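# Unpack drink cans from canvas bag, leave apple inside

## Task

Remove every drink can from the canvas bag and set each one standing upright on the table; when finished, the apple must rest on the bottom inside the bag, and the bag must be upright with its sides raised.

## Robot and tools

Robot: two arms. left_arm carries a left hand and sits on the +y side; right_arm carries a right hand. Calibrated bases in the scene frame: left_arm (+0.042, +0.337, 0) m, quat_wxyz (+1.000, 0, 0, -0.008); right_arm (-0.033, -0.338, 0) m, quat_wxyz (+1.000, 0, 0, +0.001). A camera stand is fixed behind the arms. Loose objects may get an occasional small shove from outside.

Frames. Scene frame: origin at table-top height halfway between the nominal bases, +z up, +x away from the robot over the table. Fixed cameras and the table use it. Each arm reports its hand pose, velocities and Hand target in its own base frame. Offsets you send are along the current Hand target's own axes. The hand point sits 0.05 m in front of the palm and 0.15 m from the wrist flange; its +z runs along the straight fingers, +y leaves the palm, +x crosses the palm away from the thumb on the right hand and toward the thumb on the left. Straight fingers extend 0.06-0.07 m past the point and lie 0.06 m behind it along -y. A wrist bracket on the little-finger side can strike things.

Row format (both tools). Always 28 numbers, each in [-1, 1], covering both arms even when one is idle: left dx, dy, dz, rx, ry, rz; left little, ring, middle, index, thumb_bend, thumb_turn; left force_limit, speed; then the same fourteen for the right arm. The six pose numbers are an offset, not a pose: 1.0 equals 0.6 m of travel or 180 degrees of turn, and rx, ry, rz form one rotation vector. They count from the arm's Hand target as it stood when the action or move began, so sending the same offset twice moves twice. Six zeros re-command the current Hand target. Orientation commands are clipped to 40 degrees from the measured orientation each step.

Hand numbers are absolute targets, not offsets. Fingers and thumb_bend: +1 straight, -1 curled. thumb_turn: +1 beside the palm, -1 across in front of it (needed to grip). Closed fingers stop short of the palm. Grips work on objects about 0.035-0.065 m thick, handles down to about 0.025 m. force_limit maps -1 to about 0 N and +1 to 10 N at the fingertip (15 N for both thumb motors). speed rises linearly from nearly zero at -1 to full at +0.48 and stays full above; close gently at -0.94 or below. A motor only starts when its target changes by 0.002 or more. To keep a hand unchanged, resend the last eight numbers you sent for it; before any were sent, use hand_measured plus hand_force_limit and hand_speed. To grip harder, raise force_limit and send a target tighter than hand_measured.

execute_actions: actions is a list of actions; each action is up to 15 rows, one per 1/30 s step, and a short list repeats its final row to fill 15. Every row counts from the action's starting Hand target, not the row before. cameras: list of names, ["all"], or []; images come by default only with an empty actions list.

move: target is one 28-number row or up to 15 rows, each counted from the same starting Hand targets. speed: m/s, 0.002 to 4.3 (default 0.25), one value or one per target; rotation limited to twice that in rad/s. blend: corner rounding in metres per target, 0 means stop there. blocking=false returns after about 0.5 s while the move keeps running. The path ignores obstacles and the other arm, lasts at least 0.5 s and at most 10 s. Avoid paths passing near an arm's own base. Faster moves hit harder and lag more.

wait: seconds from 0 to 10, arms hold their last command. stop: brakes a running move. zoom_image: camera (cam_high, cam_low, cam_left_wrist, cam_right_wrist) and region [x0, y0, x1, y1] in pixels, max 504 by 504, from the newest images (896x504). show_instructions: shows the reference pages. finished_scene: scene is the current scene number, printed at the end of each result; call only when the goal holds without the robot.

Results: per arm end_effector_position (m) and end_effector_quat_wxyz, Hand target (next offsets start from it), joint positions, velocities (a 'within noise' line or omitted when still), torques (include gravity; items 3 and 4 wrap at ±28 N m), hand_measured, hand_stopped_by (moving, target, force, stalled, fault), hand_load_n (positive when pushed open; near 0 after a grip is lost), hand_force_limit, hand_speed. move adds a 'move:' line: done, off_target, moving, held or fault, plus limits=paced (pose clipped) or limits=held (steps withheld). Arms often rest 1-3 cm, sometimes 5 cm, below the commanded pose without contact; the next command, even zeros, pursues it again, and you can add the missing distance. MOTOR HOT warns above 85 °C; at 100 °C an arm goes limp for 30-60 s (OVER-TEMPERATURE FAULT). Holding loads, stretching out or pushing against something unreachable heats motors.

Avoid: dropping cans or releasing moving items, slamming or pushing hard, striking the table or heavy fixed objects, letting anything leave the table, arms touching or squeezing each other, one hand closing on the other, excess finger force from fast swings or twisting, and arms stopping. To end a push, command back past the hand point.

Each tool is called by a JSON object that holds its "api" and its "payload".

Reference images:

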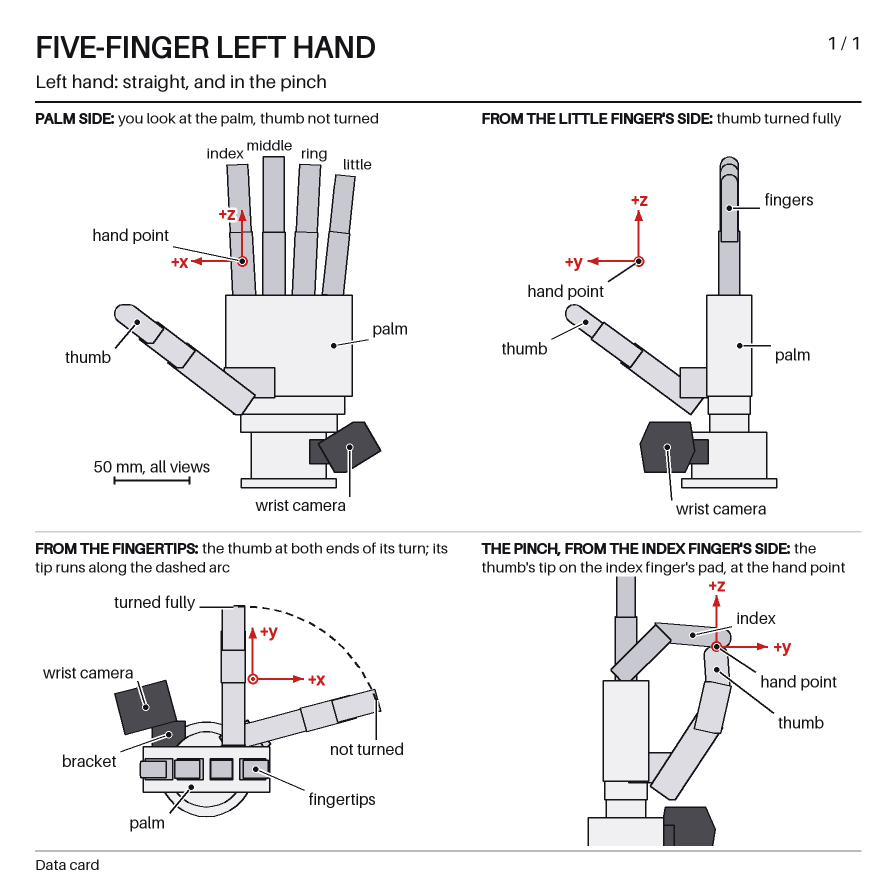

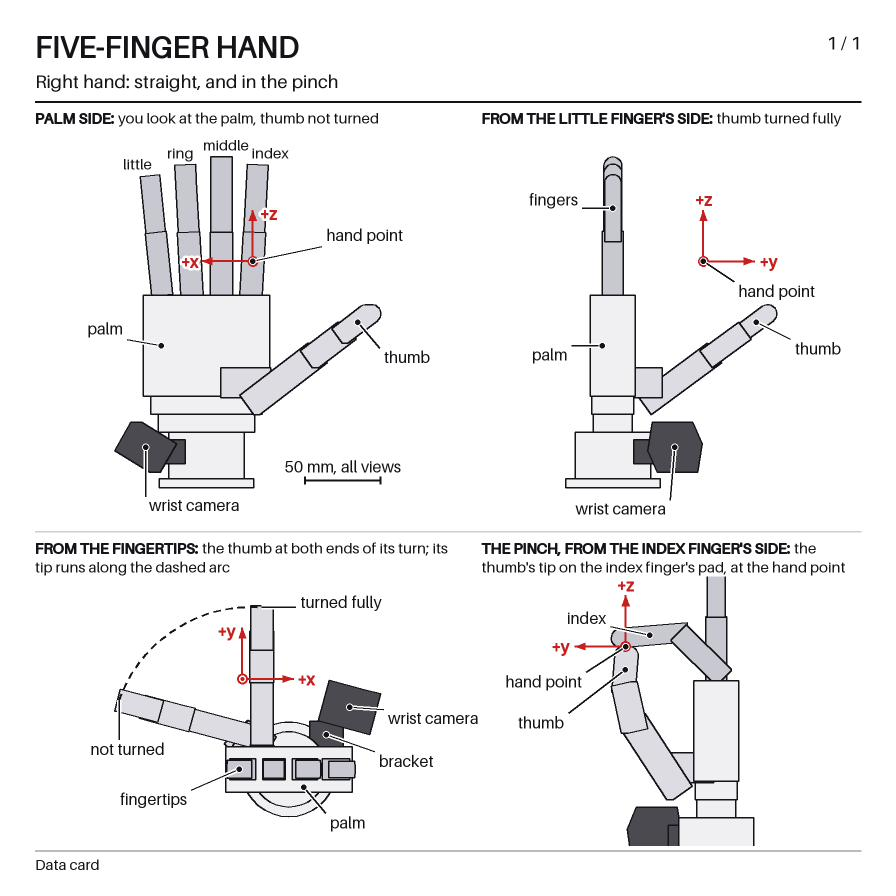

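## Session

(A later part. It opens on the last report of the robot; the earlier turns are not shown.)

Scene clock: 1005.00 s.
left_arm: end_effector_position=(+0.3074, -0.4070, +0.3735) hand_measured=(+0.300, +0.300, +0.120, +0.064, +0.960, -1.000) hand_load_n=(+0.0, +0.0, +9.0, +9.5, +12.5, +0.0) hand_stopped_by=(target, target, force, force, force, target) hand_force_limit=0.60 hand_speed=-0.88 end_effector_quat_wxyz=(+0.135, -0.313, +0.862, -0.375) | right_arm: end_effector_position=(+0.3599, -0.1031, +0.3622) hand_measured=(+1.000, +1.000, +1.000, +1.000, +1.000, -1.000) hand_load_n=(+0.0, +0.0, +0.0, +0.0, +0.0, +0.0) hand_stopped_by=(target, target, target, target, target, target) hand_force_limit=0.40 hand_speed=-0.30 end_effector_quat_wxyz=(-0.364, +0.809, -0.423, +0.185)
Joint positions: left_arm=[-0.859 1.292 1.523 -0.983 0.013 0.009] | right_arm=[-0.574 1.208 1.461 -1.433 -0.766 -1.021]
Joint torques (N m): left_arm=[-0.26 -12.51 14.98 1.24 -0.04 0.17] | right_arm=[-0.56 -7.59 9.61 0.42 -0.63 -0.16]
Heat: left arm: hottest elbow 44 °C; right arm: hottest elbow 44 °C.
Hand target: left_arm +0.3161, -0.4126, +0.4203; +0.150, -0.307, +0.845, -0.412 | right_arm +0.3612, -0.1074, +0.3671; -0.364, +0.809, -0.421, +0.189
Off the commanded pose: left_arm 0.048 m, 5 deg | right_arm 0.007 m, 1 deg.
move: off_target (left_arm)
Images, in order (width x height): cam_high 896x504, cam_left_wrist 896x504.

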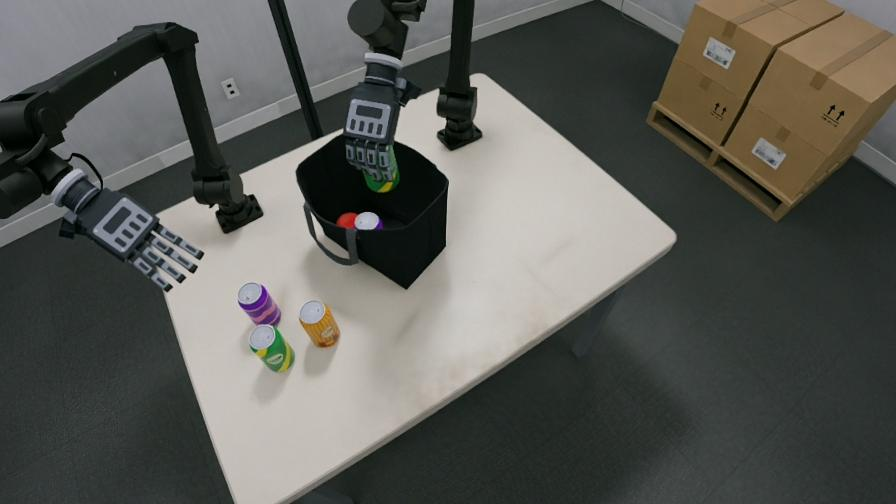

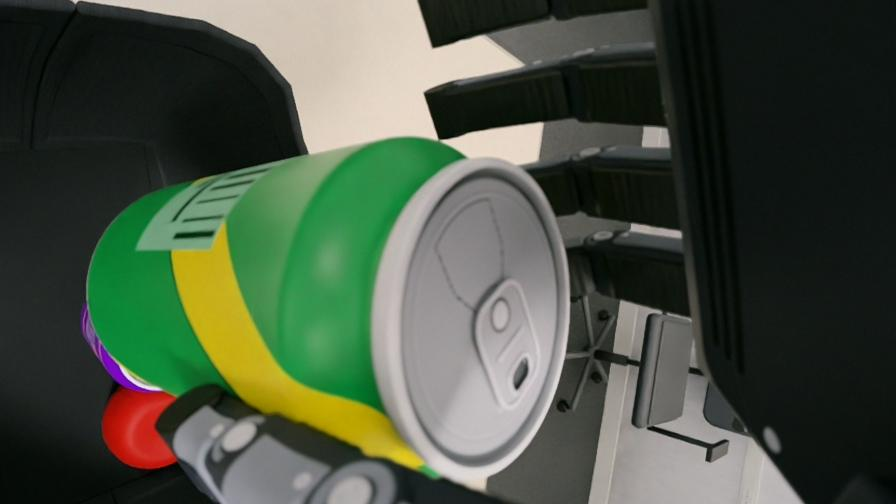

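{"api": "move", "payload": {"target": [[-0.5177,0.2458,-0.3143,0,-0.197,-0.154,0.3,0.3,-0.33,-0.33,0.28,-1,0.6,-0.88,0,0,0,0,0,0,1,1,1,1,1,-1,0.4,-0.3],[-0.5177,0.6201,-0.0217,0,-0.197,-0.154,0.3,0.3,-0.33,-0.33,0.28,-1,0.6,-0.88,0,0,0,0,0,0,1,1,1,1,1,-1,0.4,-0.3]], "cameras": ["cam_low","cam_high"], "speed": 0.18}}

{"api": "zoom_image", "payload": {"camera": "cam_low", "region": [520, 200, 660, 340]}}

Scene clock: 1025.33 s.
left_arm: end_effector_position=(+0.3847, -0.0315, +0.1173) hand_measured=(+0.300, +0.300, +0.120, +0.064, +0.960, -1.000) hand_load_n=(+0.0, +0.0, +8.0, +9.0, +12.5, +0.0) hand_stopped_by=(target, target, force, force, force, target) hand_force_limit=0.60 hand_speed=-0.88 end_effector_quat_wxyz=(-0.275, +0.617, -0.672, +0.304) | right_arm: end_effector_position=(+0.3599, -0.1031, +0.3622) hand_measured=(+1.000, +1.000, +1.000, +1.000, +1.000, -1.000) hand_load_n=(+0.0, +0.0, +0.0, +0.0, +0.0, +0.0) hand_stopped_by=(target, target, target, target, target, target) hand_force_limit=0.40 hand_speed=-0.30 end_effector_quat_wxyz=(-0.364, +0.809, -0.423, +0.185)
Joint positions: left_arm=[0.035 1 0.61 -0.34 0.096 0.077] | right_arm=[-0.574 1.208 1.461 -1.433 -0.766 -1.021]
Joint torques (N m): left_arm=[-0.09 -6.12 9.72 2.71 0.17 0.15] | right_arm=[-0.5 -7.59 9.61 0.43 -0.63 -0.17]
Heat: left arm: hottest elbow 46 °C; right arm: hottest elbow 44 °C.
Hand target: left_arm +0.4003, -0.0294, +0.1353; -0.296, +0.607, -0.663, +0.323 | right_arm +0.3612, -0.1074, +0.3671; -0.364, +0.809, -0.421, +0.189
Off the commanded pose: left_arm 0.024 m, 4 deg | right_arm 0.007 m, 1 deg.
move: off_target (left_arm)
Images, in order (width x height): cam_high 896x504, cam_low 896x504.

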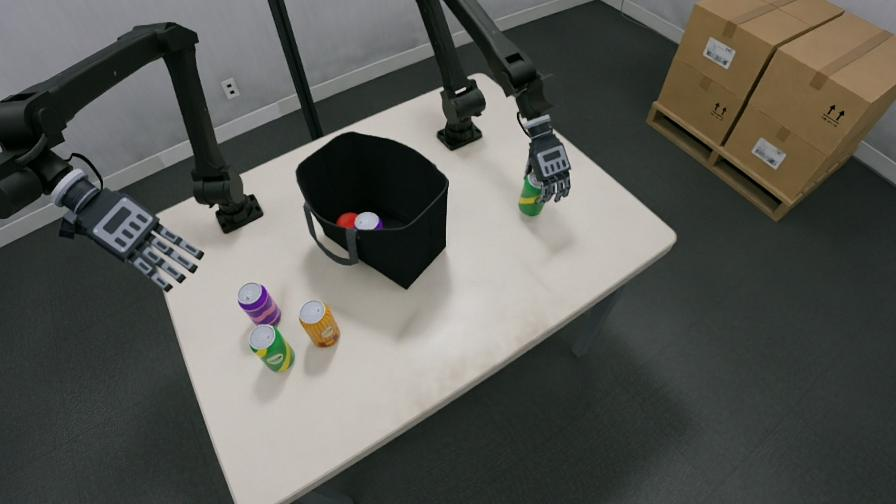

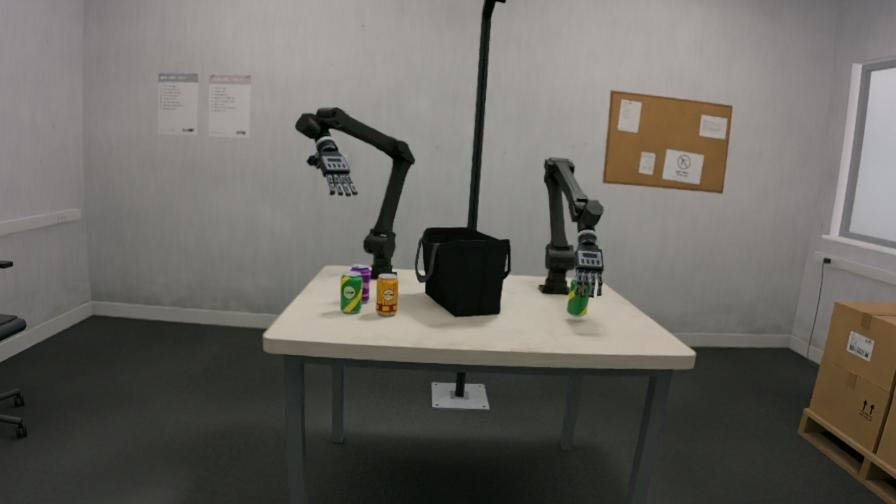

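Scaled by 3.600 from the camera's 896x504 image, which has a finer 1280x720 frame.

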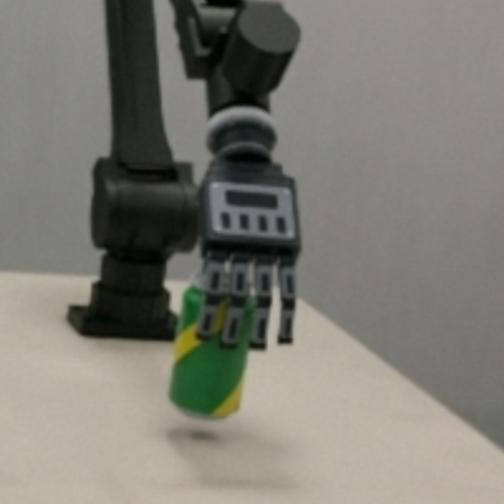

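{"api": "execute_actions", "payload": {"actions": [[[0,0.0079,0.0062,0,0,0,0.3,0.3,-0.33,-0.33,0.28,-1,0.6,-0.88,0,0,0,0,0,0,1,1,1,1,1,-1,0.4,-0.3]],[[0,0.0079,0.0062,0,0,0,0.3,0.3,-0.33,-0.33,0.28,-1,0.6,-0.88,0,0,0,0,0,0,1,1,1,1,1,-1,0.4,-0.3]],[[0,0.0053,0.0041,0,0,0,0.3,0.3,-0.33,-0.33,0.28,-1,0.6,-0.88,0,0,0,0,0,0,1,1,1,1,1,-1,0.4,-0.3]],[[0,0,0,0,0,0,0.3,0.3,-0.33,-0.33,0.28,-1,0.6,-0.88,0,0,0,0,0,0,1,1,1,1,1,-1,0.4,-0.3]]], "cameras": ["cam_low"]}}

{"api": "zoom_image", "payload": {"camera": "cam_low", "region": [520, 200, 660, 340]}}

Scene clock: 1040.83 s.
left_arm: end_effector_position=(+0.3858, -0.0315, +0.1049) hand_measured=(+0.300, +0.300, +0.120, +0.064, +0.960, -1.000) hand_load_n=(+0.0, +0.0, +8.0, +9.0, +12.5, +0.0) hand_stopped_by=(target, target, force, force, force, target) hand_force_limit=0.60 hand_speed=-0.88 end_effector_quat_wxyz=(-0.278, +0.616, -0.671, +0.307) | right_arm: end_effector_position=(+0.3599, -0.1031, +0.3622) hand_measured=(+1.000, +1.000, +1.000, +1.000, +1.000, -1.000) hand_load_n=(+0.0, +0.0, +0.0, +0.0, +0.0, +0.0) hand_stopped_by=(target, target, target, target, target, target) hand_force_limit=0.40 hand_speed=-0.30 end_effector_quat_wxyz=(-0.364, +0.809, -0.423, +0.185)
Joint positions: left_arm=[0.035 1.018 0.581 -0.284 0.096 0.077] | right_arm=[-0.574 1.208 1.461 -1.433 -0.766 -1.021]
Joint torques (N m): left_arm=[-0.15 -5.95 9.33 2.73 0.14 0.17] | right_arm=[-0.5 -7.65 9.61 0.42 -0.63 -0.17]
Heat: left arm: hottest elbow 43 °C; right arm: hottest elbow 45 °C.
Hand target: left_arm +0.4004, -0.0294, +0.1193; -0.297, +0.607, -0.663, +0.323 | right_arm +0.3612, -0.1074, +0.3671; -0.364, +0.809, -0.421, +0.189
Off the commanded pose: left_arm 0.020 m, 3 deg | right_arm 0.007 m, 1 deg.
Images, in order (width x height): cam_low 896x504.

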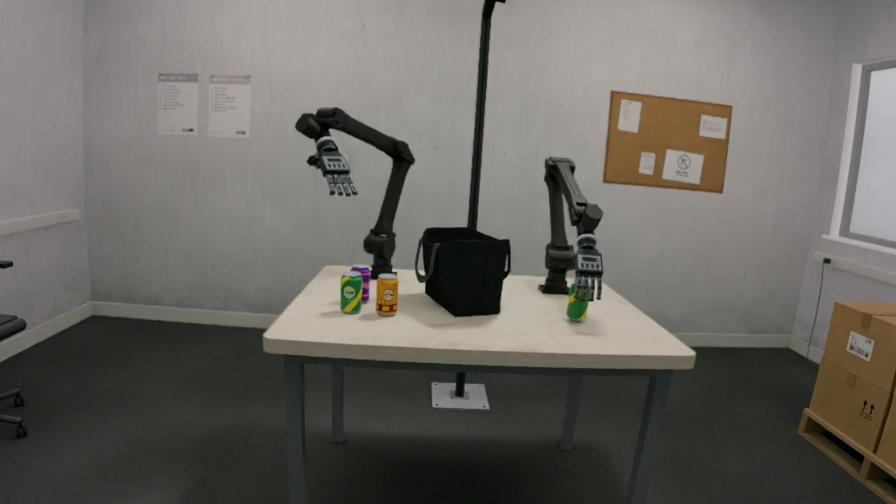

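Scaled by 3.600 from the camera's 896x504 image, which has a finer 1280x720 frame.

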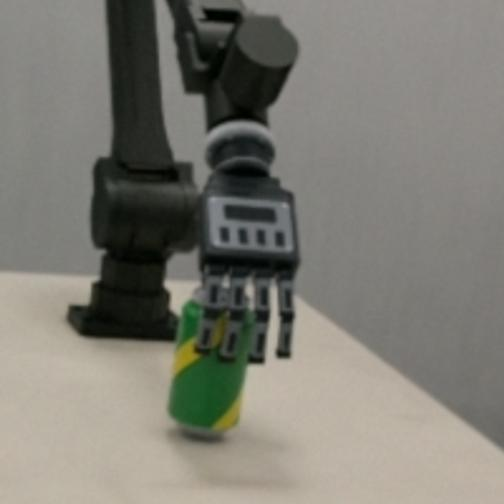

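{"api": "execute_actions", "payload": {"actions": [[[0,0.0053,0.0041,0,0,0,0.3,0.3,-0.33,-0.33,0.28,-1,0.6,-0.88,0,0,0,0,0,0,1,1,1,1,1,-1,0.4,-0.3]],[[0,0.0053,0.0041,0,0,0,0.3,0.3,-0.33,-0.33,0.28,-1,0.6,-0.88,0,0,0,0,0,0,1,1,1,1,1,-1,0.4,-0.3]],[[0,0,0,0,0,0,0.3,0.3,-0.33,-0.33,0.28,-1,0.6,-0.88,0,0,0,0,0,0,1,1,1,1,1,-1,0.4,-0.3]]], "cameras": ["cam_low"]}}

{"api": "zoom_image", "payload": {"camera": "cam_low", "region": [520, 200, 660, 340]}}

Scene clock: 1049.87 s.
left_arm: end_effector_position=(+0.3860, -0.0316, +0.0976) hand_measured=(+0.300, +0.300, +0.120, +0.064, +0.960, -1.000) hand_load_n=(+0.0, +0.0, +7.5, +9.0, +12.0, +0.0) hand_stopped_by=(target, target, force, force, force, target) hand_force_limit=0.60 hand_speed=-0.88 end_effector_quat_wxyz=(-0.278, +0.615, -0.671, +0.307) | right_arm: end_effector_position=(+0.3599, -0.1031, +0.3622) hand_measured=(+1.000, +1.000, +1.000, +1.000, +1.000, -1.000) hand_load_n=(+0.0, +0.0, -0.5, +0.0, +0.0, +0.0) hand_stopped_by=(target, target, target, target, target, target) hand_force_limit=0.40 hand_speed=-0.30 end_effector_quat_wxyz=(-0.364, +0.809, -0.423, +0.185)
Joint positions: left_arm=[0.035 1.03 0.566 -0.256 0.097 0.077] | right_arm=[-0.574 1.208 1.461 -1.433 -0.766 -1.021]
Joint torques (N m): left_arm=[-0.44 -5.95 9.13 2.61 0.12 0.15] | right_arm=[-0.5 -7.59 9.61 0.42 -0.64 -0.16]
Heat: left arm: hottest elbow 43 °C; right arm: hottest elbow 45 °C.
Hand target: left_arm +0.4003, -0.0294, +0.1111; -0.296, +0.607, -0.663, +0.323 | right_arm +0.3612, -0.1074, +0.3671; -0.364, +0.809, -0.421, +0.189
Off the commanded pose: left_arm 0.020 m, 3 deg | right_arm 0.007 m, 1 deg.
Images, in order (width x height): cam_low 896x504.

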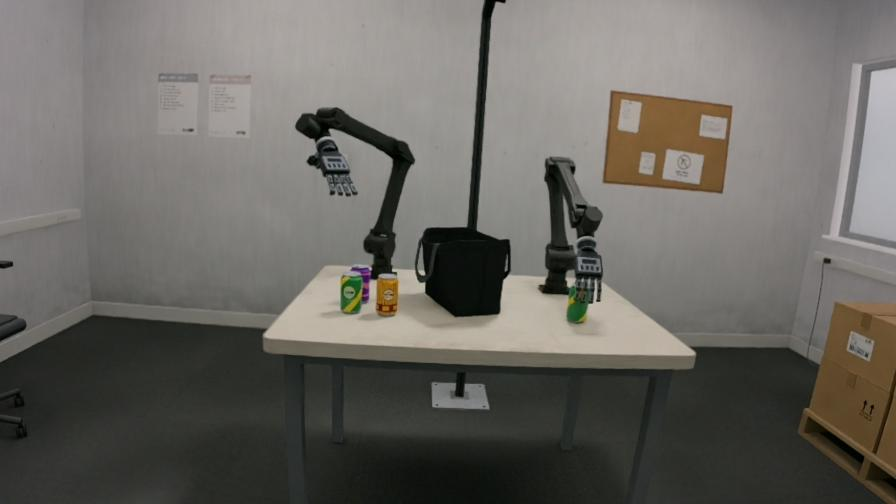

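Scaled by 3.600 from the camera's 896x504 image, which has a finer 1280x720 frame.

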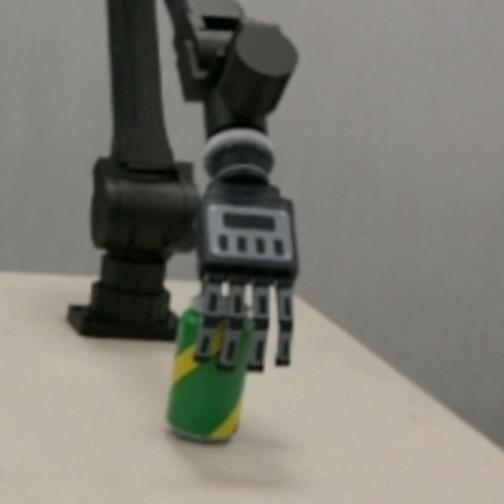

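{"api": "execute_actions", "payload": {"actions": [[[0,0.0066,0.0051,0,0,0,0.3,0.3,-0.33,-0.33,0.28,-1,0.6,-0.88,0,0,0,0,0,0,1,1,1,1,1,-1,0.4,-0.3]],[[0,0,0,0,0,0,0.3,0.3,-0.33,-0.33,0.28,-1,0.6,-0.88,0,0,0,0,0,0,1,1,1,1,1,-1,0.4,-0.3]]]}}

Scene clock: 1056.13 s.
left_arm: end_effector_position=(+0.3885, -0.0315, +0.0971) hand_measured=(+0.300, +0.300, +0.120, +0.064, +0.960, -1.000) hand_load_n=(+0.0, +0.0, +7.5, +8.5, +12.5, +0.0) hand_stopped_by=(target, target, force, force, force, target) hand_force_limit=0.60 hand_speed=-0.88 end_effector_quat_wxyz=(-0.282, +0.613, -0.669, +0.311) | right_arm: end_effector_position=(+0.3599, -0.1031, +0.3622) hand_measured=(+1.000, +1.000, +1.000, +1.000, +1.000, -1.000) hand_load_n=(+0.0, +0.0, +0.0, +0.0, +0.0, +0.0) hand_stopped_by=(target, target, target, target, target, target) hand_force_limit=0.40 hand_speed=-0.30 end_effector_quat_wxyz=(-0.364, +0.809, -0.423, +0.185)
Joint positions: left_arm=[0.035 1.034 0.561 -0.235 0.097 0.077] | right_arm=[-0.574 1.208 1.461 -1.433 -0.766 -1.021]
Joint torques (N m): left_arm=[-0.32 -5.25 8.79 2.52 0.12 0.17] | right_arm=[-0.5 -7.65 9.61 0.42 -0.64 -0.17]
Heat: left arm: hottest elbow 42 °C; right arm: hottest elbow 45 °C.
Hand target: left_arm +0.4003, -0.0294, +0.1061; -0.296, +0.607, -0.663, +0.323 | right_arm +0.3612, -0.1074, +0.3671; -0.364, +0.809, -0.421, +0.189
Off the commanded pose: left_arm 0.015 m, 2 deg | right_arm 0.007 m, 1 deg.

Contact. Release.

{"api": "execute_actions", "payload": {"actions": [[[0,0,0,0,0,0,0.3,0.3,0.16,0.1,1,-1,0.4,-0.85,0,0,0,0,0,0,1,1,1,1,1,-1,0.4,-0.3]],[[0,0,0,0,0,0,0.6,0.6,0.6,0.6,1,-1,0.4,-0.6,0,0,0,0,0,0,1,1,1,1,1,-1,0.4,-0.3]],[[0,0,0,0,0,0,1,1,1,1,1,-1,0.4,-0.3,0,0,0,0,0,0,1,1,1,1,1,-1,0.4,-0.3]],[[0,0,0,0,0,0,1,1,1,1,1,-1,0.4,-0.3,0,0,0,0,0,0,1,1,1,1,1,-1,0.4,-0.3]]], "cameras": ["cam_low","cam_left_wrist"]}}

Scene clock: 1066.47 s.
left_arm: end_effector_position=(+0.3908, -0.0318, +0.0988) hand_measured=(+1.000, +1.000, +1.000, +1.000, +1.000, -1.000) hand_load_n=(+0.0, +0.0, +0.0, +0.0, +0.0, +0.0) hand_stopped_by=(target, target, target, target, target, target) hand_force_limit=0.40 hand_speed=-0.30 end_effector_quat_wxyz=(+0.285, -0.611, +0.668, -0.315) | right_arm: end_effector_position=(+0.3599, -0.1031, +0.3622) hand_measured=(+1.000, +1.000, +1.000, +1.000, +1.000, -1.000) hand_load_n=(+0.0, +0.0, +0.0, +0.0, +0.0, +0.0) hand_stopped_by=(target, target, target, target, target, target) hand_force_limit=0.40 hand_speed=-0.30 end_effector_quat_wxyz=(-0.364, +0.809, -0.423, +0.185)
Joint positions: left_arm=[0.035 1.034 0.561 -0.225 0.098 0.077] | right_arm=[-0.574 1.208 1.461 -1.433 -0.766 -1.021]
Joint torques (N m): left_arm=[-0.26 -5.25 8.8 2.28 0.06 0.15] | right_arm=[-0.62 -7.65 9.62 0.43 -0.64 -0.17]
Heat: left arm: hottest elbow 42 °C; right arm: hottest elbow 45 °C.
Hand target: left_arm +0.4003, -0.0294, +0.1062; +0.296, -0.607, +0.663, -0.323 | right_arm +0.3612, -0.1074, +0.3671; -0.364, +0.809, -0.421, +0.189
Off the commanded pose: left_arm 0.012 m, 2 deg | right_arm 0.007 m, 1 deg.
Images, in order (width x height): cam_low 896x504, cam_left_wrist 896x504.

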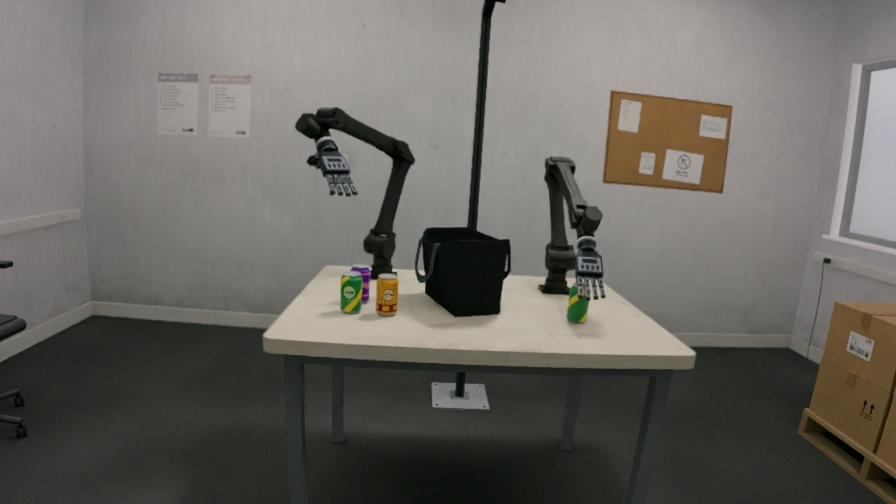

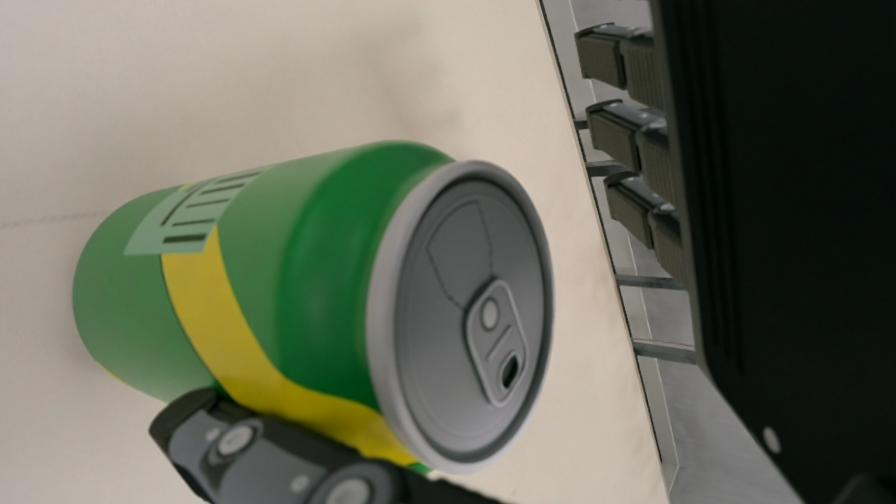

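{"api": "move", "payload": {"target": [[0,-0.3415,-0.2669,0,0,0,1,1,1,1,1,-1,0.4,-0.3,0,0,0,0,0,0,1,1,1,1,1,-1,0.4,-0.3],[0.705,-0.173,-0.412,0,0.2495,0.1951,0.3,0.3,0.3,0.3,1,-1,0.2,-0.3,0,0,0,0,0,0,1,1,1,1,1,-1,0.4,-0.3],[0.705,-0.0023,-0.2786,0,0.2495,0.1951,0.3,0.3,0.3,0.3,1,-1,0.2,-0.3,0,0,0,0,0,0,1,1,1,1,1,-1,0.4,-0.3]], "cameras": ["cam_low","cam_left_wrist","cam_high"], "speed": [0.15,0.25,0.15]}}

Scene clock: 1094.10 s.
left_arm: end_effector_position=(+0.2312, -0.4343, +0.2112) hand_measured=(+0.300, +0.300, +0.300, +0.300, +1.000, -1.000) hand_load_n=(+0.0, +0.0, +0.0, +0.0, +0.0, +0.0) hand_stopped_by=(target, target, target, target, target, target) hand_force_limit=0.20 hand_speed=-0.30 end_effector_quat_wxyz=(+0.105, -0.223, +0.873, -0.420) | right_arm: end_effector_position=(+0.3599, -0.1031, +0.3622) hand_measured=(+1.000, +1.000, +1.000, +1.000, +1.000, -1.000) hand_load_n=(+0.0, +0.0, +0.0, +0.0, +0.0, +0.0) hand_stopped_by=(target, target, target, target, target, target) hand_force_limit=0.40 hand_speed=-0.30 end_effector_quat_wxyz=(-0.364, +0.809, -0.423, +0.185)
Joint positions: left_arm=[-0.999 1.201 0.983 -0.459 0.061 0.043] | right_arm=[-0.574 1.208 1.461 -1.433 -0.766 -1.021]
Joint torques (N m): left_arm=[-0.97 -8.59 8.64 2.11 0.03 0.2] | right_arm=[-0.56 -7.71 9.62 0.43 -0.63 -0.17]
Heat: left arm: hottest elbow 42 °C; right arm: hottest elbow 45 °C.
Hand target: left_arm +0.2331, -0.4395, +0.2100; +0.106, -0.217, +0.872, -0.425 | right_arm +0.3612, -0.1074, +0.3671; -0.364, +0.809, -0.421, +0.189
Off the commanded pose: left_arm 0.006 m, 1 deg | right_arm 0.007 m, 1 deg.
move: done; target 2's new numbers were sent with left_arm's hand 0.032 m and 3 deg from that target
Images, in order (width x height): cam_high 896x504, cam_low 896x504, cam_left_wrist 896x504.

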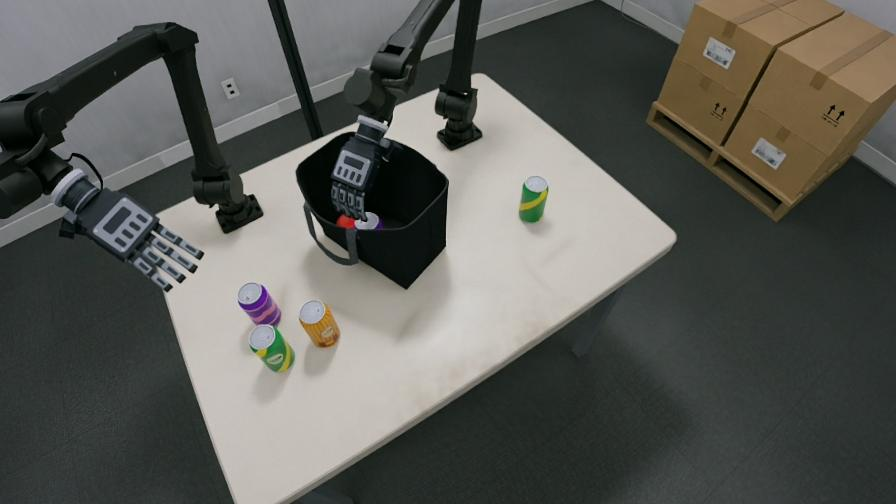

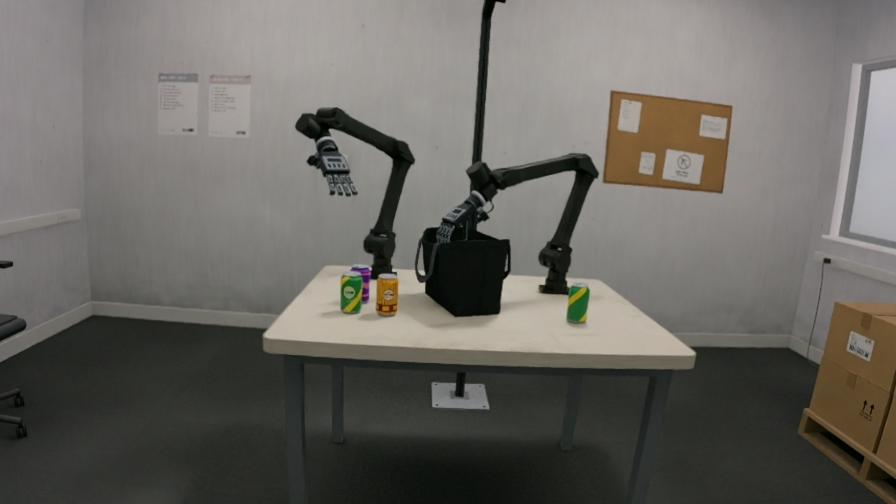

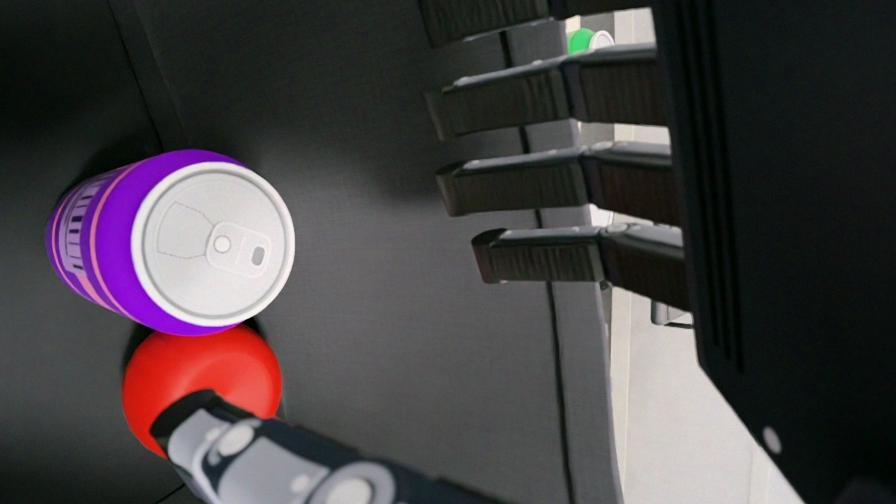

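{"api": "move", "payload": {"target": [-0.0073,0.1658,0.1235,0,0,0,0.35,0.35,0.35,0.35,1,-1,0.2,-0.3,0,0,0,0,0,0,1,1,1,1,1,-1,0.4,-0.3], "cameras": ["cam_left_wrist"], "speed": 0.1}}

{"api": "move", "payload": {"target": [-0.0033,-0.0537,-0.0125,0,0,0,0.4,0.4,0.4,0.4,1,-1,0.2,-0.3,0,0,0,0,0,0,1,1,1,1,1,-1,0.4,-0.3], "cameras": ["cam_left_wrist"], "speed": 0.08}}

Scene clock: 1120.37 s.
left_arm: end_effector_position=(+0.2303, -0.4333, +0.0890) hand_measured=(+0.350, +0.350, +0.350, +0.350, +1.000, -1.000) hand_load_n=(+0.0, +0.0, +0.0, +0.0, +0.0, +0.0) hand_stopped_by=(target, target, target, target, target, target) hand_force_limit=0.20 hand_speed=-0.30 end_effector_quat_wxyz=(+0.103, -0.218, +0.874, -0.422) | right_arm: end_effector_position=(+0.3599, -0.1031, +0.3622) hand_measured=(+1.000, +1.000, +1.000, +1.000, +1.000, -1.000) hand_load_n=(+0.0, +0.0, +0.0, +0.0, +0.0, +0.0) hand_stopped_by=(target, target, target, target, target, target) hand_force_limit=0.40 hand_speed=-0.30 end_effector_quat_wxyz=(-0.364, +0.809, -0.423, +0.185)
Joint positions: left_arm=[-0.997 1.341 0.753 -0.086 0.07 0.05] | right_arm=[-0.574 1.208 1.461 -1.433 -0.766 -1.021]
Joint torques (N m): left_arm=[-0.21 -9.76 7.54 2.15 0.05 0.2] | right_arm=[-0.5 -7.65 9.59 0.43 -0.64 -0.17]
Heat: left arm: hottest elbow 42 °C; right arm: hottest elbow 45 °C.
Hand target: left_arm +0.2357, -0.4348, +0.0860; +0.106, -0.217, +0.872, -0.425 | right_arm +0.3612, -0.1074, +0.3671; -0.364, +0.809, -0.421, +0.189
Off the commanded pose: left_arm 0.006 m, 1 deg | right_arm 0.007 m, 1 deg.
move: done
Images, in order (width x height): cam_left_wrist 896x504.

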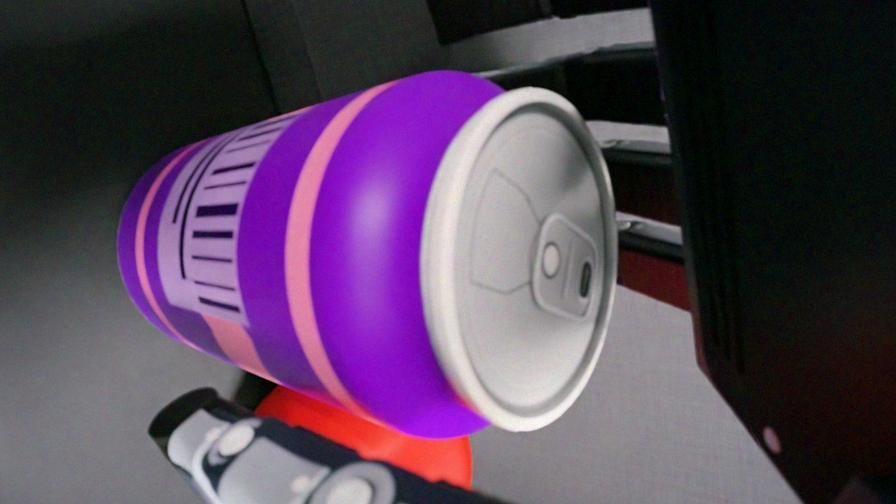

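Scene clock: 1121.43 s.
left_arm: end_effector_position=(+0.2308, -0.4329, +0.0941) hand_measured=(+0.400, +0.400, +0.400, +0.400, +1.000, -1.000) hand_load_n=(+0.0, +0.0, +0.0, +0.0, +0.0, +0.0) hand_stopped_by=(target, target, target, target, target, target) hand_force_limit=0.20 hand_speed=-0.30 end_effector_quat_wxyz=(+0.099, -0.221, +0.880, -0.409) | right_arm: end_effector_position=(+0.3599, -0.1031, +0.3622) hand_measured=(+1.000, +1.000, +1.000, +1.000, +1.000, -1.000) hand_load_n=(+0.0, +0.0, +0.0, +0.0, +0.0, +0.0) hand_stopped_by=(target, target, target, target, target, target) hand_force_limit=0.40 hand_speed=-0.30 end_effector_quat_wxyz=(-0.364, +0.809, -0.423, +0.185)
Joint positions: left_arm=[-0.996 1.341 0.785 -0.148 0.071 0.051] | right_arm=[-0.574 1.208 1.461 -1.433 -0.766 -1.021]
Joint torques (N m): left_arm=[-0.09 -10.99 11.55 1.05 0.05 0.21] | right_arm=[-0.56 -7.65 9.62 0.4 -0.63 -0.17]
Heat: left arm: hottest elbow 42 °C; right arm: hottest elbow 45 °C.
Hand target: left_arm +0.2439, -0.4461, +0.1159; +0.106, -0.217, +0.872, -0.425 | right_arm +0.3612, -0.1074, +0.3671; -0.364, +0.809, -0.421, +0.189
Off the commanded pose: left_arm 0.029 m, 2 deg | right_arm 0.007 m, 1 deg.
move: off_target (left_arm)
Images, in order (width x height): cam_left_wrist 896x504.

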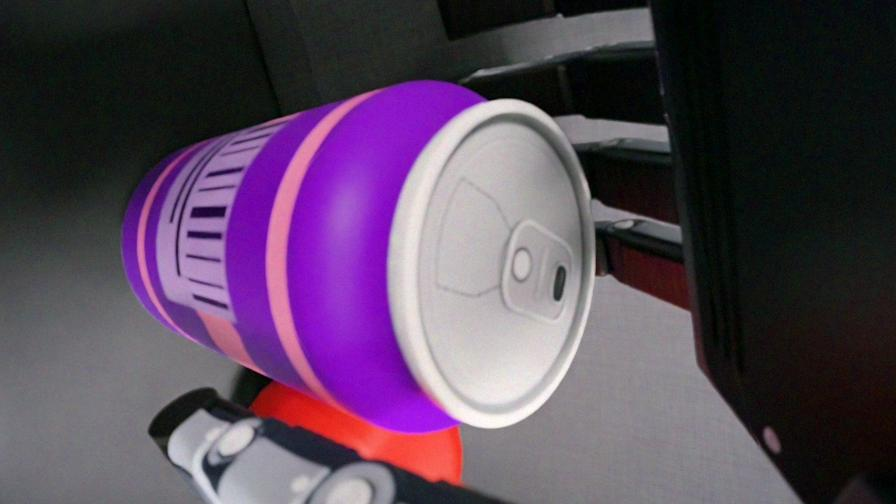

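{"api": "move", "payload": {"target": [-0.025,0,0,0,0,0,0.4,0.4,0.4,0.4,1,-1,0.2,-0.3,0,0,0,0,0,0,1,1,1,1,1,-1,0.4,-0.3], "cameras": ["cam_left_wrist"], "speed": 0.08}}

Scene clock: 1129.90 s.
left_arm: end_effector_position=(+0.2438, -0.4254, +0.0954) hand_measured=(+0.400, +0.400, +0.400, +0.400, +1.000, -1.000) hand_load_n=(+0.0, +0.0, +0.0, +0.0, +0.0, +0.0) hand_stopped_by=(target, target, target, target, target, target) hand_force_limit=0.20 hand_speed=-0.30 end_effector_quat_wxyz=(+0.099, -0.222, +0.879, -0.411) | right_arm: end_effector_position=(+0.3599, -0.1031, +0.3622) hand_measured=(+1.000, +1.000, +1.000, +1.000, +1.000, -1.000) hand_load_n=(+0.0, +0.0, +0.0, +0.0, +0.0, +0.0) hand_stopped_by=(target, target, target, target, target, target) hand_force_limit=0.40 hand_speed=-0.30 end_effector_quat_wxyz=(-0.364, +0.809, -0.423, +0.185)
Joint positions: left_arm=[-0.956 1.341 0.788 -0.15 0.1 0.074] | right_arm=[-0.574 1.208 1.461 -1.433 -0.766 -1.021]
Joint torques (N m): left_arm=[-0.09 -10.64 11.77 1.11 0.06 0.2] | right_arm=[-0.5 -7.65 9.62 0.4 -0.63 -0.17]
Heat: left arm: hottest elbow 42 °C; right arm: hottest elbow 45 °C.
Hand target: left_arm +0.2571, -0.4391, +0.1160; +0.106, -0.217, +0.872, -0.425 | right_arm +0.3612, -0.1074, +0.3671; -0.364, +0.809, -0.421, +0.189
Off the commanded pose: left_arm 0.028 m, 2 deg | right_arm 0.007 m, 1 deg.
move: off_target (left_arm)
Images, in order (width x height): cam_left_wrist 896x504.

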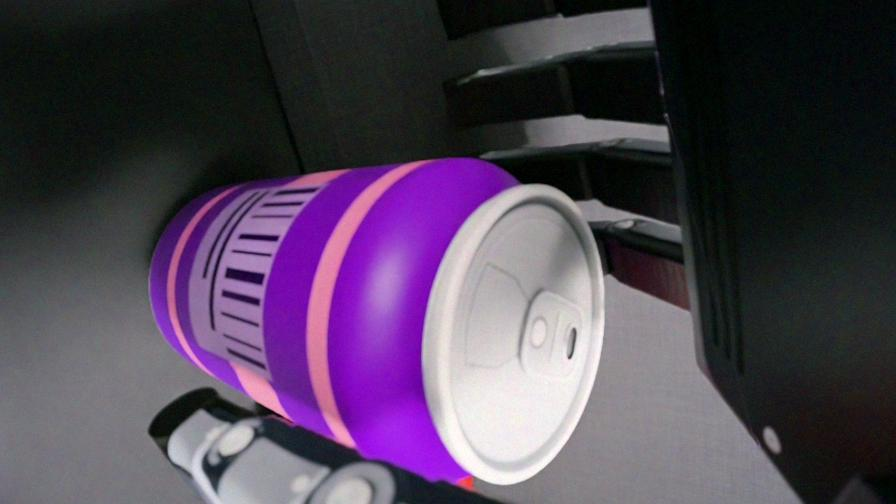

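{"api": "move", "payload": {"target": [0.014,0,0,0,0,0,0.4,0.4,0.4,0.4,1,-1,0.2,-0.3,0,0,0,0,0,0,1,1,1,1,1,-1,0.4,-0.3], "cameras": ["cam_left_wrist"], "speed": 0.08}}

Scene clock: 1149.37 s.
left_arm: end_effector_position=(+0.2423, -0.4265, +0.0950) hand_measured=(+0.400, +0.400, +0.400, +0.400, +1.000, -1.000) hand_load_n=(+0.0, +0.0, +0.0, +0.0, +0.0, +0.0) hand_stopped_by=(target, target, target, target, target, target) hand_force_limit=0.20 hand_speed=-0.30 end_effector_quat_wxyz=(+0.102, -0.220, +0.880, -0.409) | right_arm: end_effector_position=(+0.3599, -0.1031, +0.3622) hand_measured=(+1.000, +1.000, +1.000, +1.000, +1.000, -1.000) hand_load_n=(+0.0, +0.0, +0.0, +0.0, +0.0, +0.0) hand_stopped_by=(target, target, target, target, target, target) hand_force_limit=0.40 hand_speed=-0.30 end_effector_quat_wxyz=(-0.364, +0.809, -0.423, +0.185)
Joint positions: left_arm=[-0.964 1.341 0.788 -0.15 0.09 0.074] | right_arm=[-0.574 1.208 1.461 -1.433 -0.766 -1.021]
Joint torques (N m): left_arm=[-1.08 -10.7 11.58 1.09 -0.12 0.05] | right_arm=[-0.5 -7.59 9.61 0.43 -0.63 -0.17]
Heat: left arm: hottest elbow 43 °C; right arm: hottest elbow 45 °C.
Hand target: left_arm +0.2497, -0.4431, +0.1160; +0.106, -0.217, +0.872, -0.425 | right_arm +0.3612, -0.1074, +0.3671; -0.364, +0.809, -0.421, +0.189
Off the commanded pose: left_arm 0.028 m, 2 deg | right_arm 0.007 m, 1 deg.
move: off_target (left_arm)
Images, in order (width x height): cam_left_wrist 896x504.

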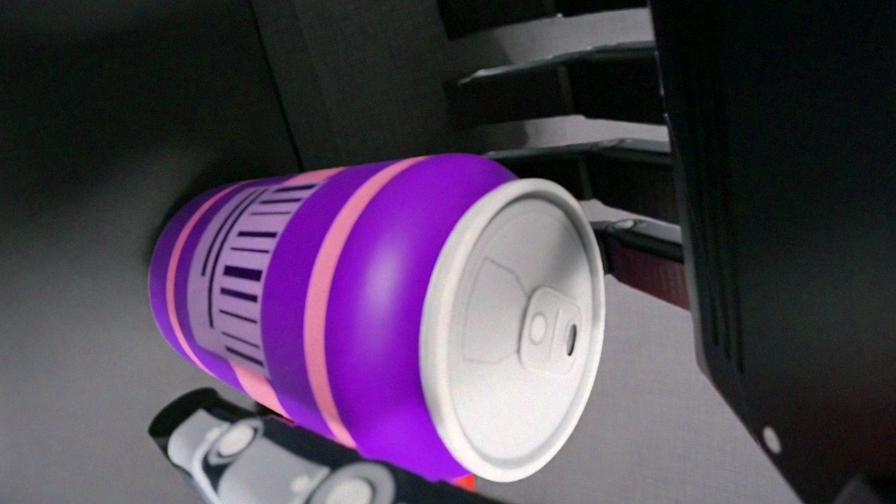

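{"api": "execute_actions", "payload": {"actions": [[[0,0,0,0,0,0,0.3,0.3,-0.2,-0.2,1,-1,0.2,-0.75,0,0,0,0,0,0,1,1,1,1,1,-1,0.4,-0.3]],[[0,0,0,0,0,0,0.3,0.3,-0.2,-0.2,1,-1,0.2,-0.88,0,0,0,0,0,0,1,1,1,1,1,-1,0.4,-0.3]],[[0,0,0,0,0,0,0.3,0.3,-0.2,-0.2,1,-1,0.2,-0.88,0,0,0,0,0,0,1,1,1,1,1,-1,0.4,-0.3]],[[0,0,0,0,0,0,0.3,0.3,-0.2,-0.2,1,-1,0.2,-0.88,0,0,0,0,0,0,1,1,1,1,1,-1,0.4,-0.3]],[[0,0,0,0,0,0,0.3,0.3,-0.21,-0.21,0.4,-1,0.5,-0.88,0,0,0,0,0,0,1,1,1,1,1,-1,0.4,-0.3]],[[0,0,0,0,0,0,0.3,0.3,-0.22,-0.22,0.39,-1,0.5,-0.88,0,0,0,0,0,0,1,1,1,1,1,-1,0.4,-0.3]]], "cameras": ["cam_left_wrist"]}}

Scene clock: 1163.30 s.
left_arm: end_effector_position=(+0.2426, -0.4264, +0.0951) hand_measured=(+0.300, +0.300, +0.120, +0.104, +0.972, -1.000) hand_load_n=(+0.0, +0.0, +11.5, +9.0, +11.0, +0.5) hand_stopped_by=(target, target, force, force, force, target) hand_force_limit=0.50 hand_speed=-0.88 end_effector_quat_wxyz=(+0.102, -0.220, +0.879, -0.409) | right_arm: end_effector_position=(+0.3599, -0.1031, +0.3622) hand_measured=(+1.000, +1.000, +1.000, +1.000, +1.000, -1.000) hand_load_n=(+0.0, +0.0, +0.0, +0.0, +0.0, +0.0) hand_stopped_by=(target, target, target, target, target, target) hand_force_limit=0.40 hand_speed=-0.30 end_effector_quat_wxyz=(-0.364, +0.809, -0.423, +0.185)
Joint positions: left_arm=[-0.964 1.341 0.788 -0.151 0.089 0.074] | right_arm=[-0.574 1.208 1.461 -1.433 -0.766 -1.021]
Joint torques (N m): left_arm=[-1.26 -10.93 11.49 0.99 -0.11 0.05] | right_arm=[-0.5 -7.65 9.62 0.42 -0.64 -0.17]
Heat: left arm: hottest elbow 43 °C; right arm: hottest elbow 45 °C.
Hand target: left_arm +0.2497, -0.4430, +0.1159; +0.106, -0.217, +0.872, -0.425 | right_arm +0.3612, -0.1074, +0.3671; -0.364, +0.809, -0.421, +0.189
Off the commanded pose: left_arm 0.028 m, 2 deg | right_arm 0.007 m, 1 deg.
Images, in order (width x height): cam_left_wrist 896x504.

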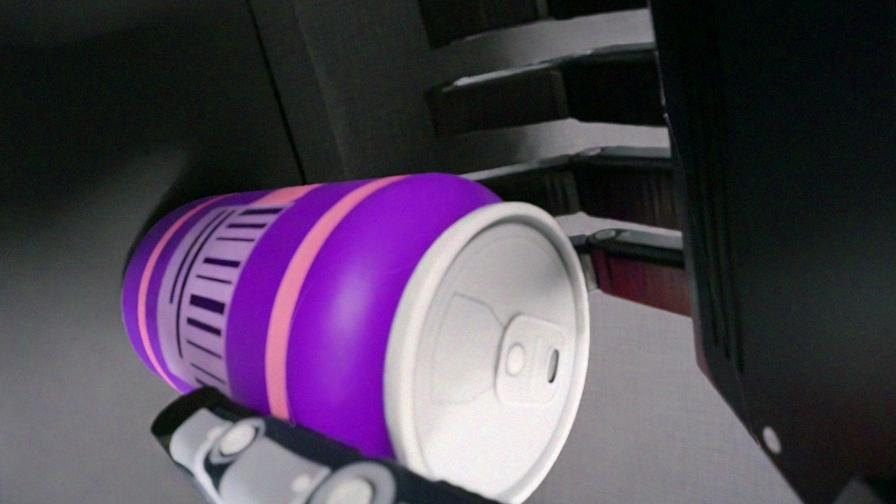

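{"api": "execute_actions", "payload": {"actions": [[[0,-0.0105,-0.0082,0,0,0,0.3,0.3,-0.25,-0.25,0.36,-1,0.6,-0.88,0,0,0,0,0,0,1,1,1,1,1,-1,0.4,-0.3]],[[0,-0.0105,-0.0082,0,0,0,0.3,0.3,-0.26,-0.26,0.35,-1,0.6,-0.88,0,0,0,0,0,0,1,1,1,1,1,-1,0.4,-0.3]],[[0,-0.0105,-0.0082,0,0,0,0.3,0.3,-0.27,-0.27,0.34,-1,0.6,-0.88,0,0,0,0,0,0,1,1,1,1,1,-1,0.4,-0.3]],[[0,-0.0105,-0.0082,0,0,0,0.3,0.3,-0.28,-0.28,0.33,-1,0.6,-0.88,0,0,0,0,0,0,1,1,1,1,1,-1,0.4,-0.3]],[[0,-0.0105,-0.0082,0,0,0,0.3,0.3,-0.29,-0.29,0.32,-1,0.6,-0.88,0,0,0,0,0,0,1,1,1,1,1,-1,0.4,-0.3]],[[0,-0.0105,-0.0082,0,0,0,0.3,0.3,-0.30,-0.30,0.31,-1,0.6,-0.88,0,0,0,0,0,0,1,1,1,1,1,-1,0.4,-0.3]],[[0,-0.0131,-0.0103,0,0,0,0.3,0.3,-0.31,-0.31,0.30,-1,0.6,-0.88,0,0,0,0,0,0,1,1,1,1,1,-1,0.4,-0.3]],[[0,-0.0131,-0.0103,0,0,0,0.3,0.3,-0.32,-0.32,0.29,-1,0.6,-0.88,0,0,0,0,0,0,1,1,1,1,1,-1,0.4,-0.3]]], "cameras": ["cam_left_wrist"]}}

Scene clock: 1184.47 s.
left_arm: end_effector_position=(+0.2360, -0.4165, +0.1258) hand_measured=(+0.300, +0.300, +0.120, +0.104, +0.942, -1.000) hand_load_n=(+0.0, +0.0, +9.0, +9.5, +12.5, +0.5) hand_stopped_by=(target, target, force, force, force, target) hand_force_limit=0.60 hand_speed=-0.88 end_effector_quat_wxyz=(+0.090, -0.227, +0.895, -0.374) | right_arm: end_effector_position=(+0.3599, -0.1031, +0.3622) hand_measured=(+1.000, +1.000, +1.000, +1.000, +1.000, -1.000) hand_load_n=(+0.0, -0.5, +0.0, +0.0, +0.0, +0.0) hand_stopped_by=(target, target, target, target, target, target) hand_force_limit=0.40 hand_speed=-0.30 end_effector_quat_wxyz=(-0.364, +0.809, -0.423, +0.185)
Joint positions: left_arm=[-0.964 1.296 0.875 -0.363 0.087 0.074] | right_arm=[-0.574 1.208 1.461 -1.433 -0.766 -1.021]
Joint torques (N m): left_arm=[-1.26 -14.68 14.32 1.31 -0.03 0.07] | right_arm=[-0.5 -7.59 9.61 0.4 -0.63 -0.17]
Heat: left arm: hottest elbow 44 °C; right arm: hottest elbow 45 °C.
Hand target: left_arm +0.2497, -0.4430, +0.1838; +0.106, -0.217, +0.872, -0.425 | right_arm +0.3612, -0.1074, +0.3671; -0.364, +0.809, -0.421, +0.189
Off the commanded pose: left_arm 0.065 m, 7 deg | right_arm 0.007 m, 1 deg.
Images, in order (width x height): cam_left_wrist 896x504.

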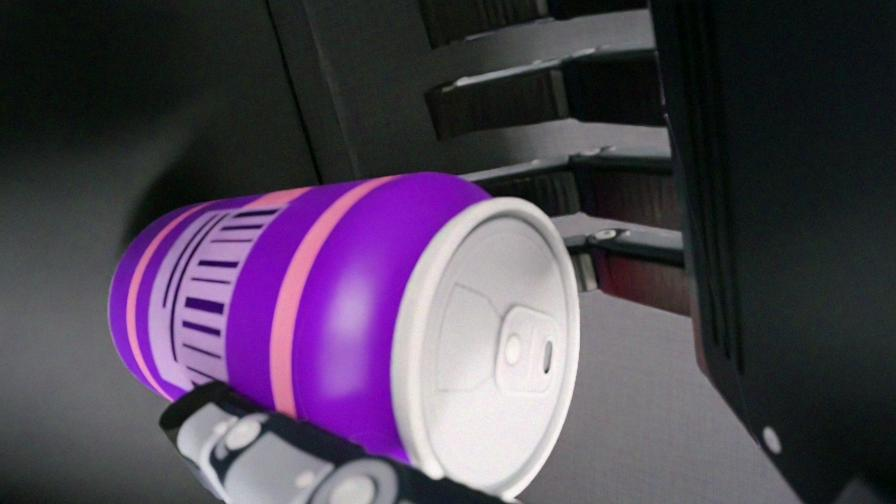

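{"api": "move", "payload": {"target": [0,-0.3231,-0.2526,0,0,0,0.3,0.3,-0.33,-0.33,0.28,-1,0.6,-0.88,0,0,0,0,0,0,1,1,1,1,1,-1,0.4,-0.3], "cameras": ["cam_left_wrist","cam_high"], "speed": 0.1}}

Scene clock: 1193.33 s.
left_arm: end_effector_position=(+0.2476, -0.4333, +0.3837) hand_measured=(+0.300, +0.300, +0.120, +0.104, +0.942, -1.000) hand_load_n=(+0.0, +0.0, +9.0, +9.5, +12.5, +0.5) hand_stopped_by=(target, target, force, force, force, target) hand_force_limit=0.60 hand_speed=-0.88 end_effector_quat_wxyz=(+0.095, -0.224, +0.889, -0.387) | right_arm: end_effector_position=(+0.3599, -0.1031, +0.3622) hand_measured=(+1.000, +1.000, +1.000, +1.000, +1.000, -1.000) hand_load_n=(+0.0, +0.0, +0.0, +0.0, +0.0, +0.0) hand_stopped_by=(target, target, target, target, target, target) hand_force_limit=0.40 hand_speed=-0.30 end_effector_quat_wxyz=(-0.364, +0.809, -0.423, +0.185)
Joint positions: left_arm=[-0.964 1.278 1.538 -1.015 0.087 0.074] | right_arm=[-0.574 1.208 1.461 -1.433 -0.766 -1.021]
Joint torques (N m): left_arm=[-1.14 -11.75 14.98 1.44 -0.04 0.06] | right_arm=[-0.5 -7.65 9.61 0.4 -0.63 -0.16]
Heat: left arm: hottest elbow 46 °C; right arm: hottest elbow 45 °C.
Hand target: left_arm +0.2496, -0.4432, +0.4299; +0.106, -0.217, +0.872, -0.425 | right_arm +0.3612, -0.1074, +0.3671; -0.364, +0.809, -0.421, +0.189
Off the commanded pose: left_arm 0.047 m, 5 deg | right_arm 0.007 m, 1 deg.
move: off_target (left_arm)
Images, in order (width x height): cam_high 896x504, cam_left_wrist 896x504.

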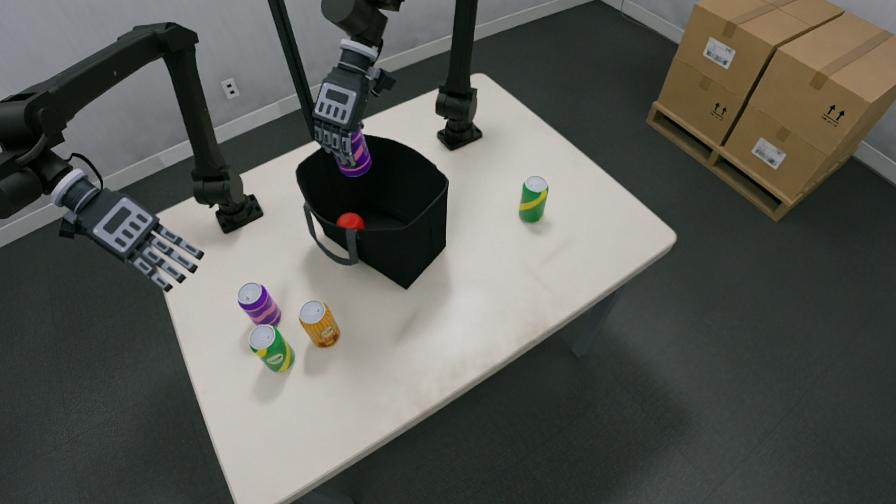

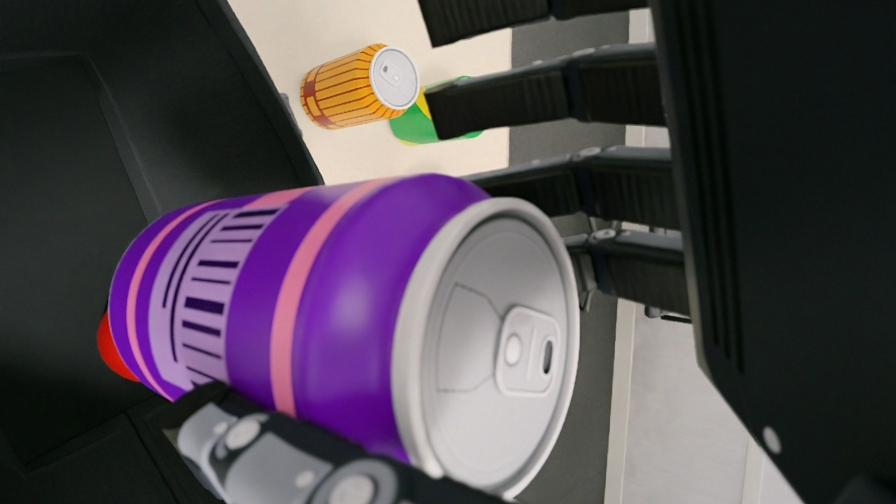

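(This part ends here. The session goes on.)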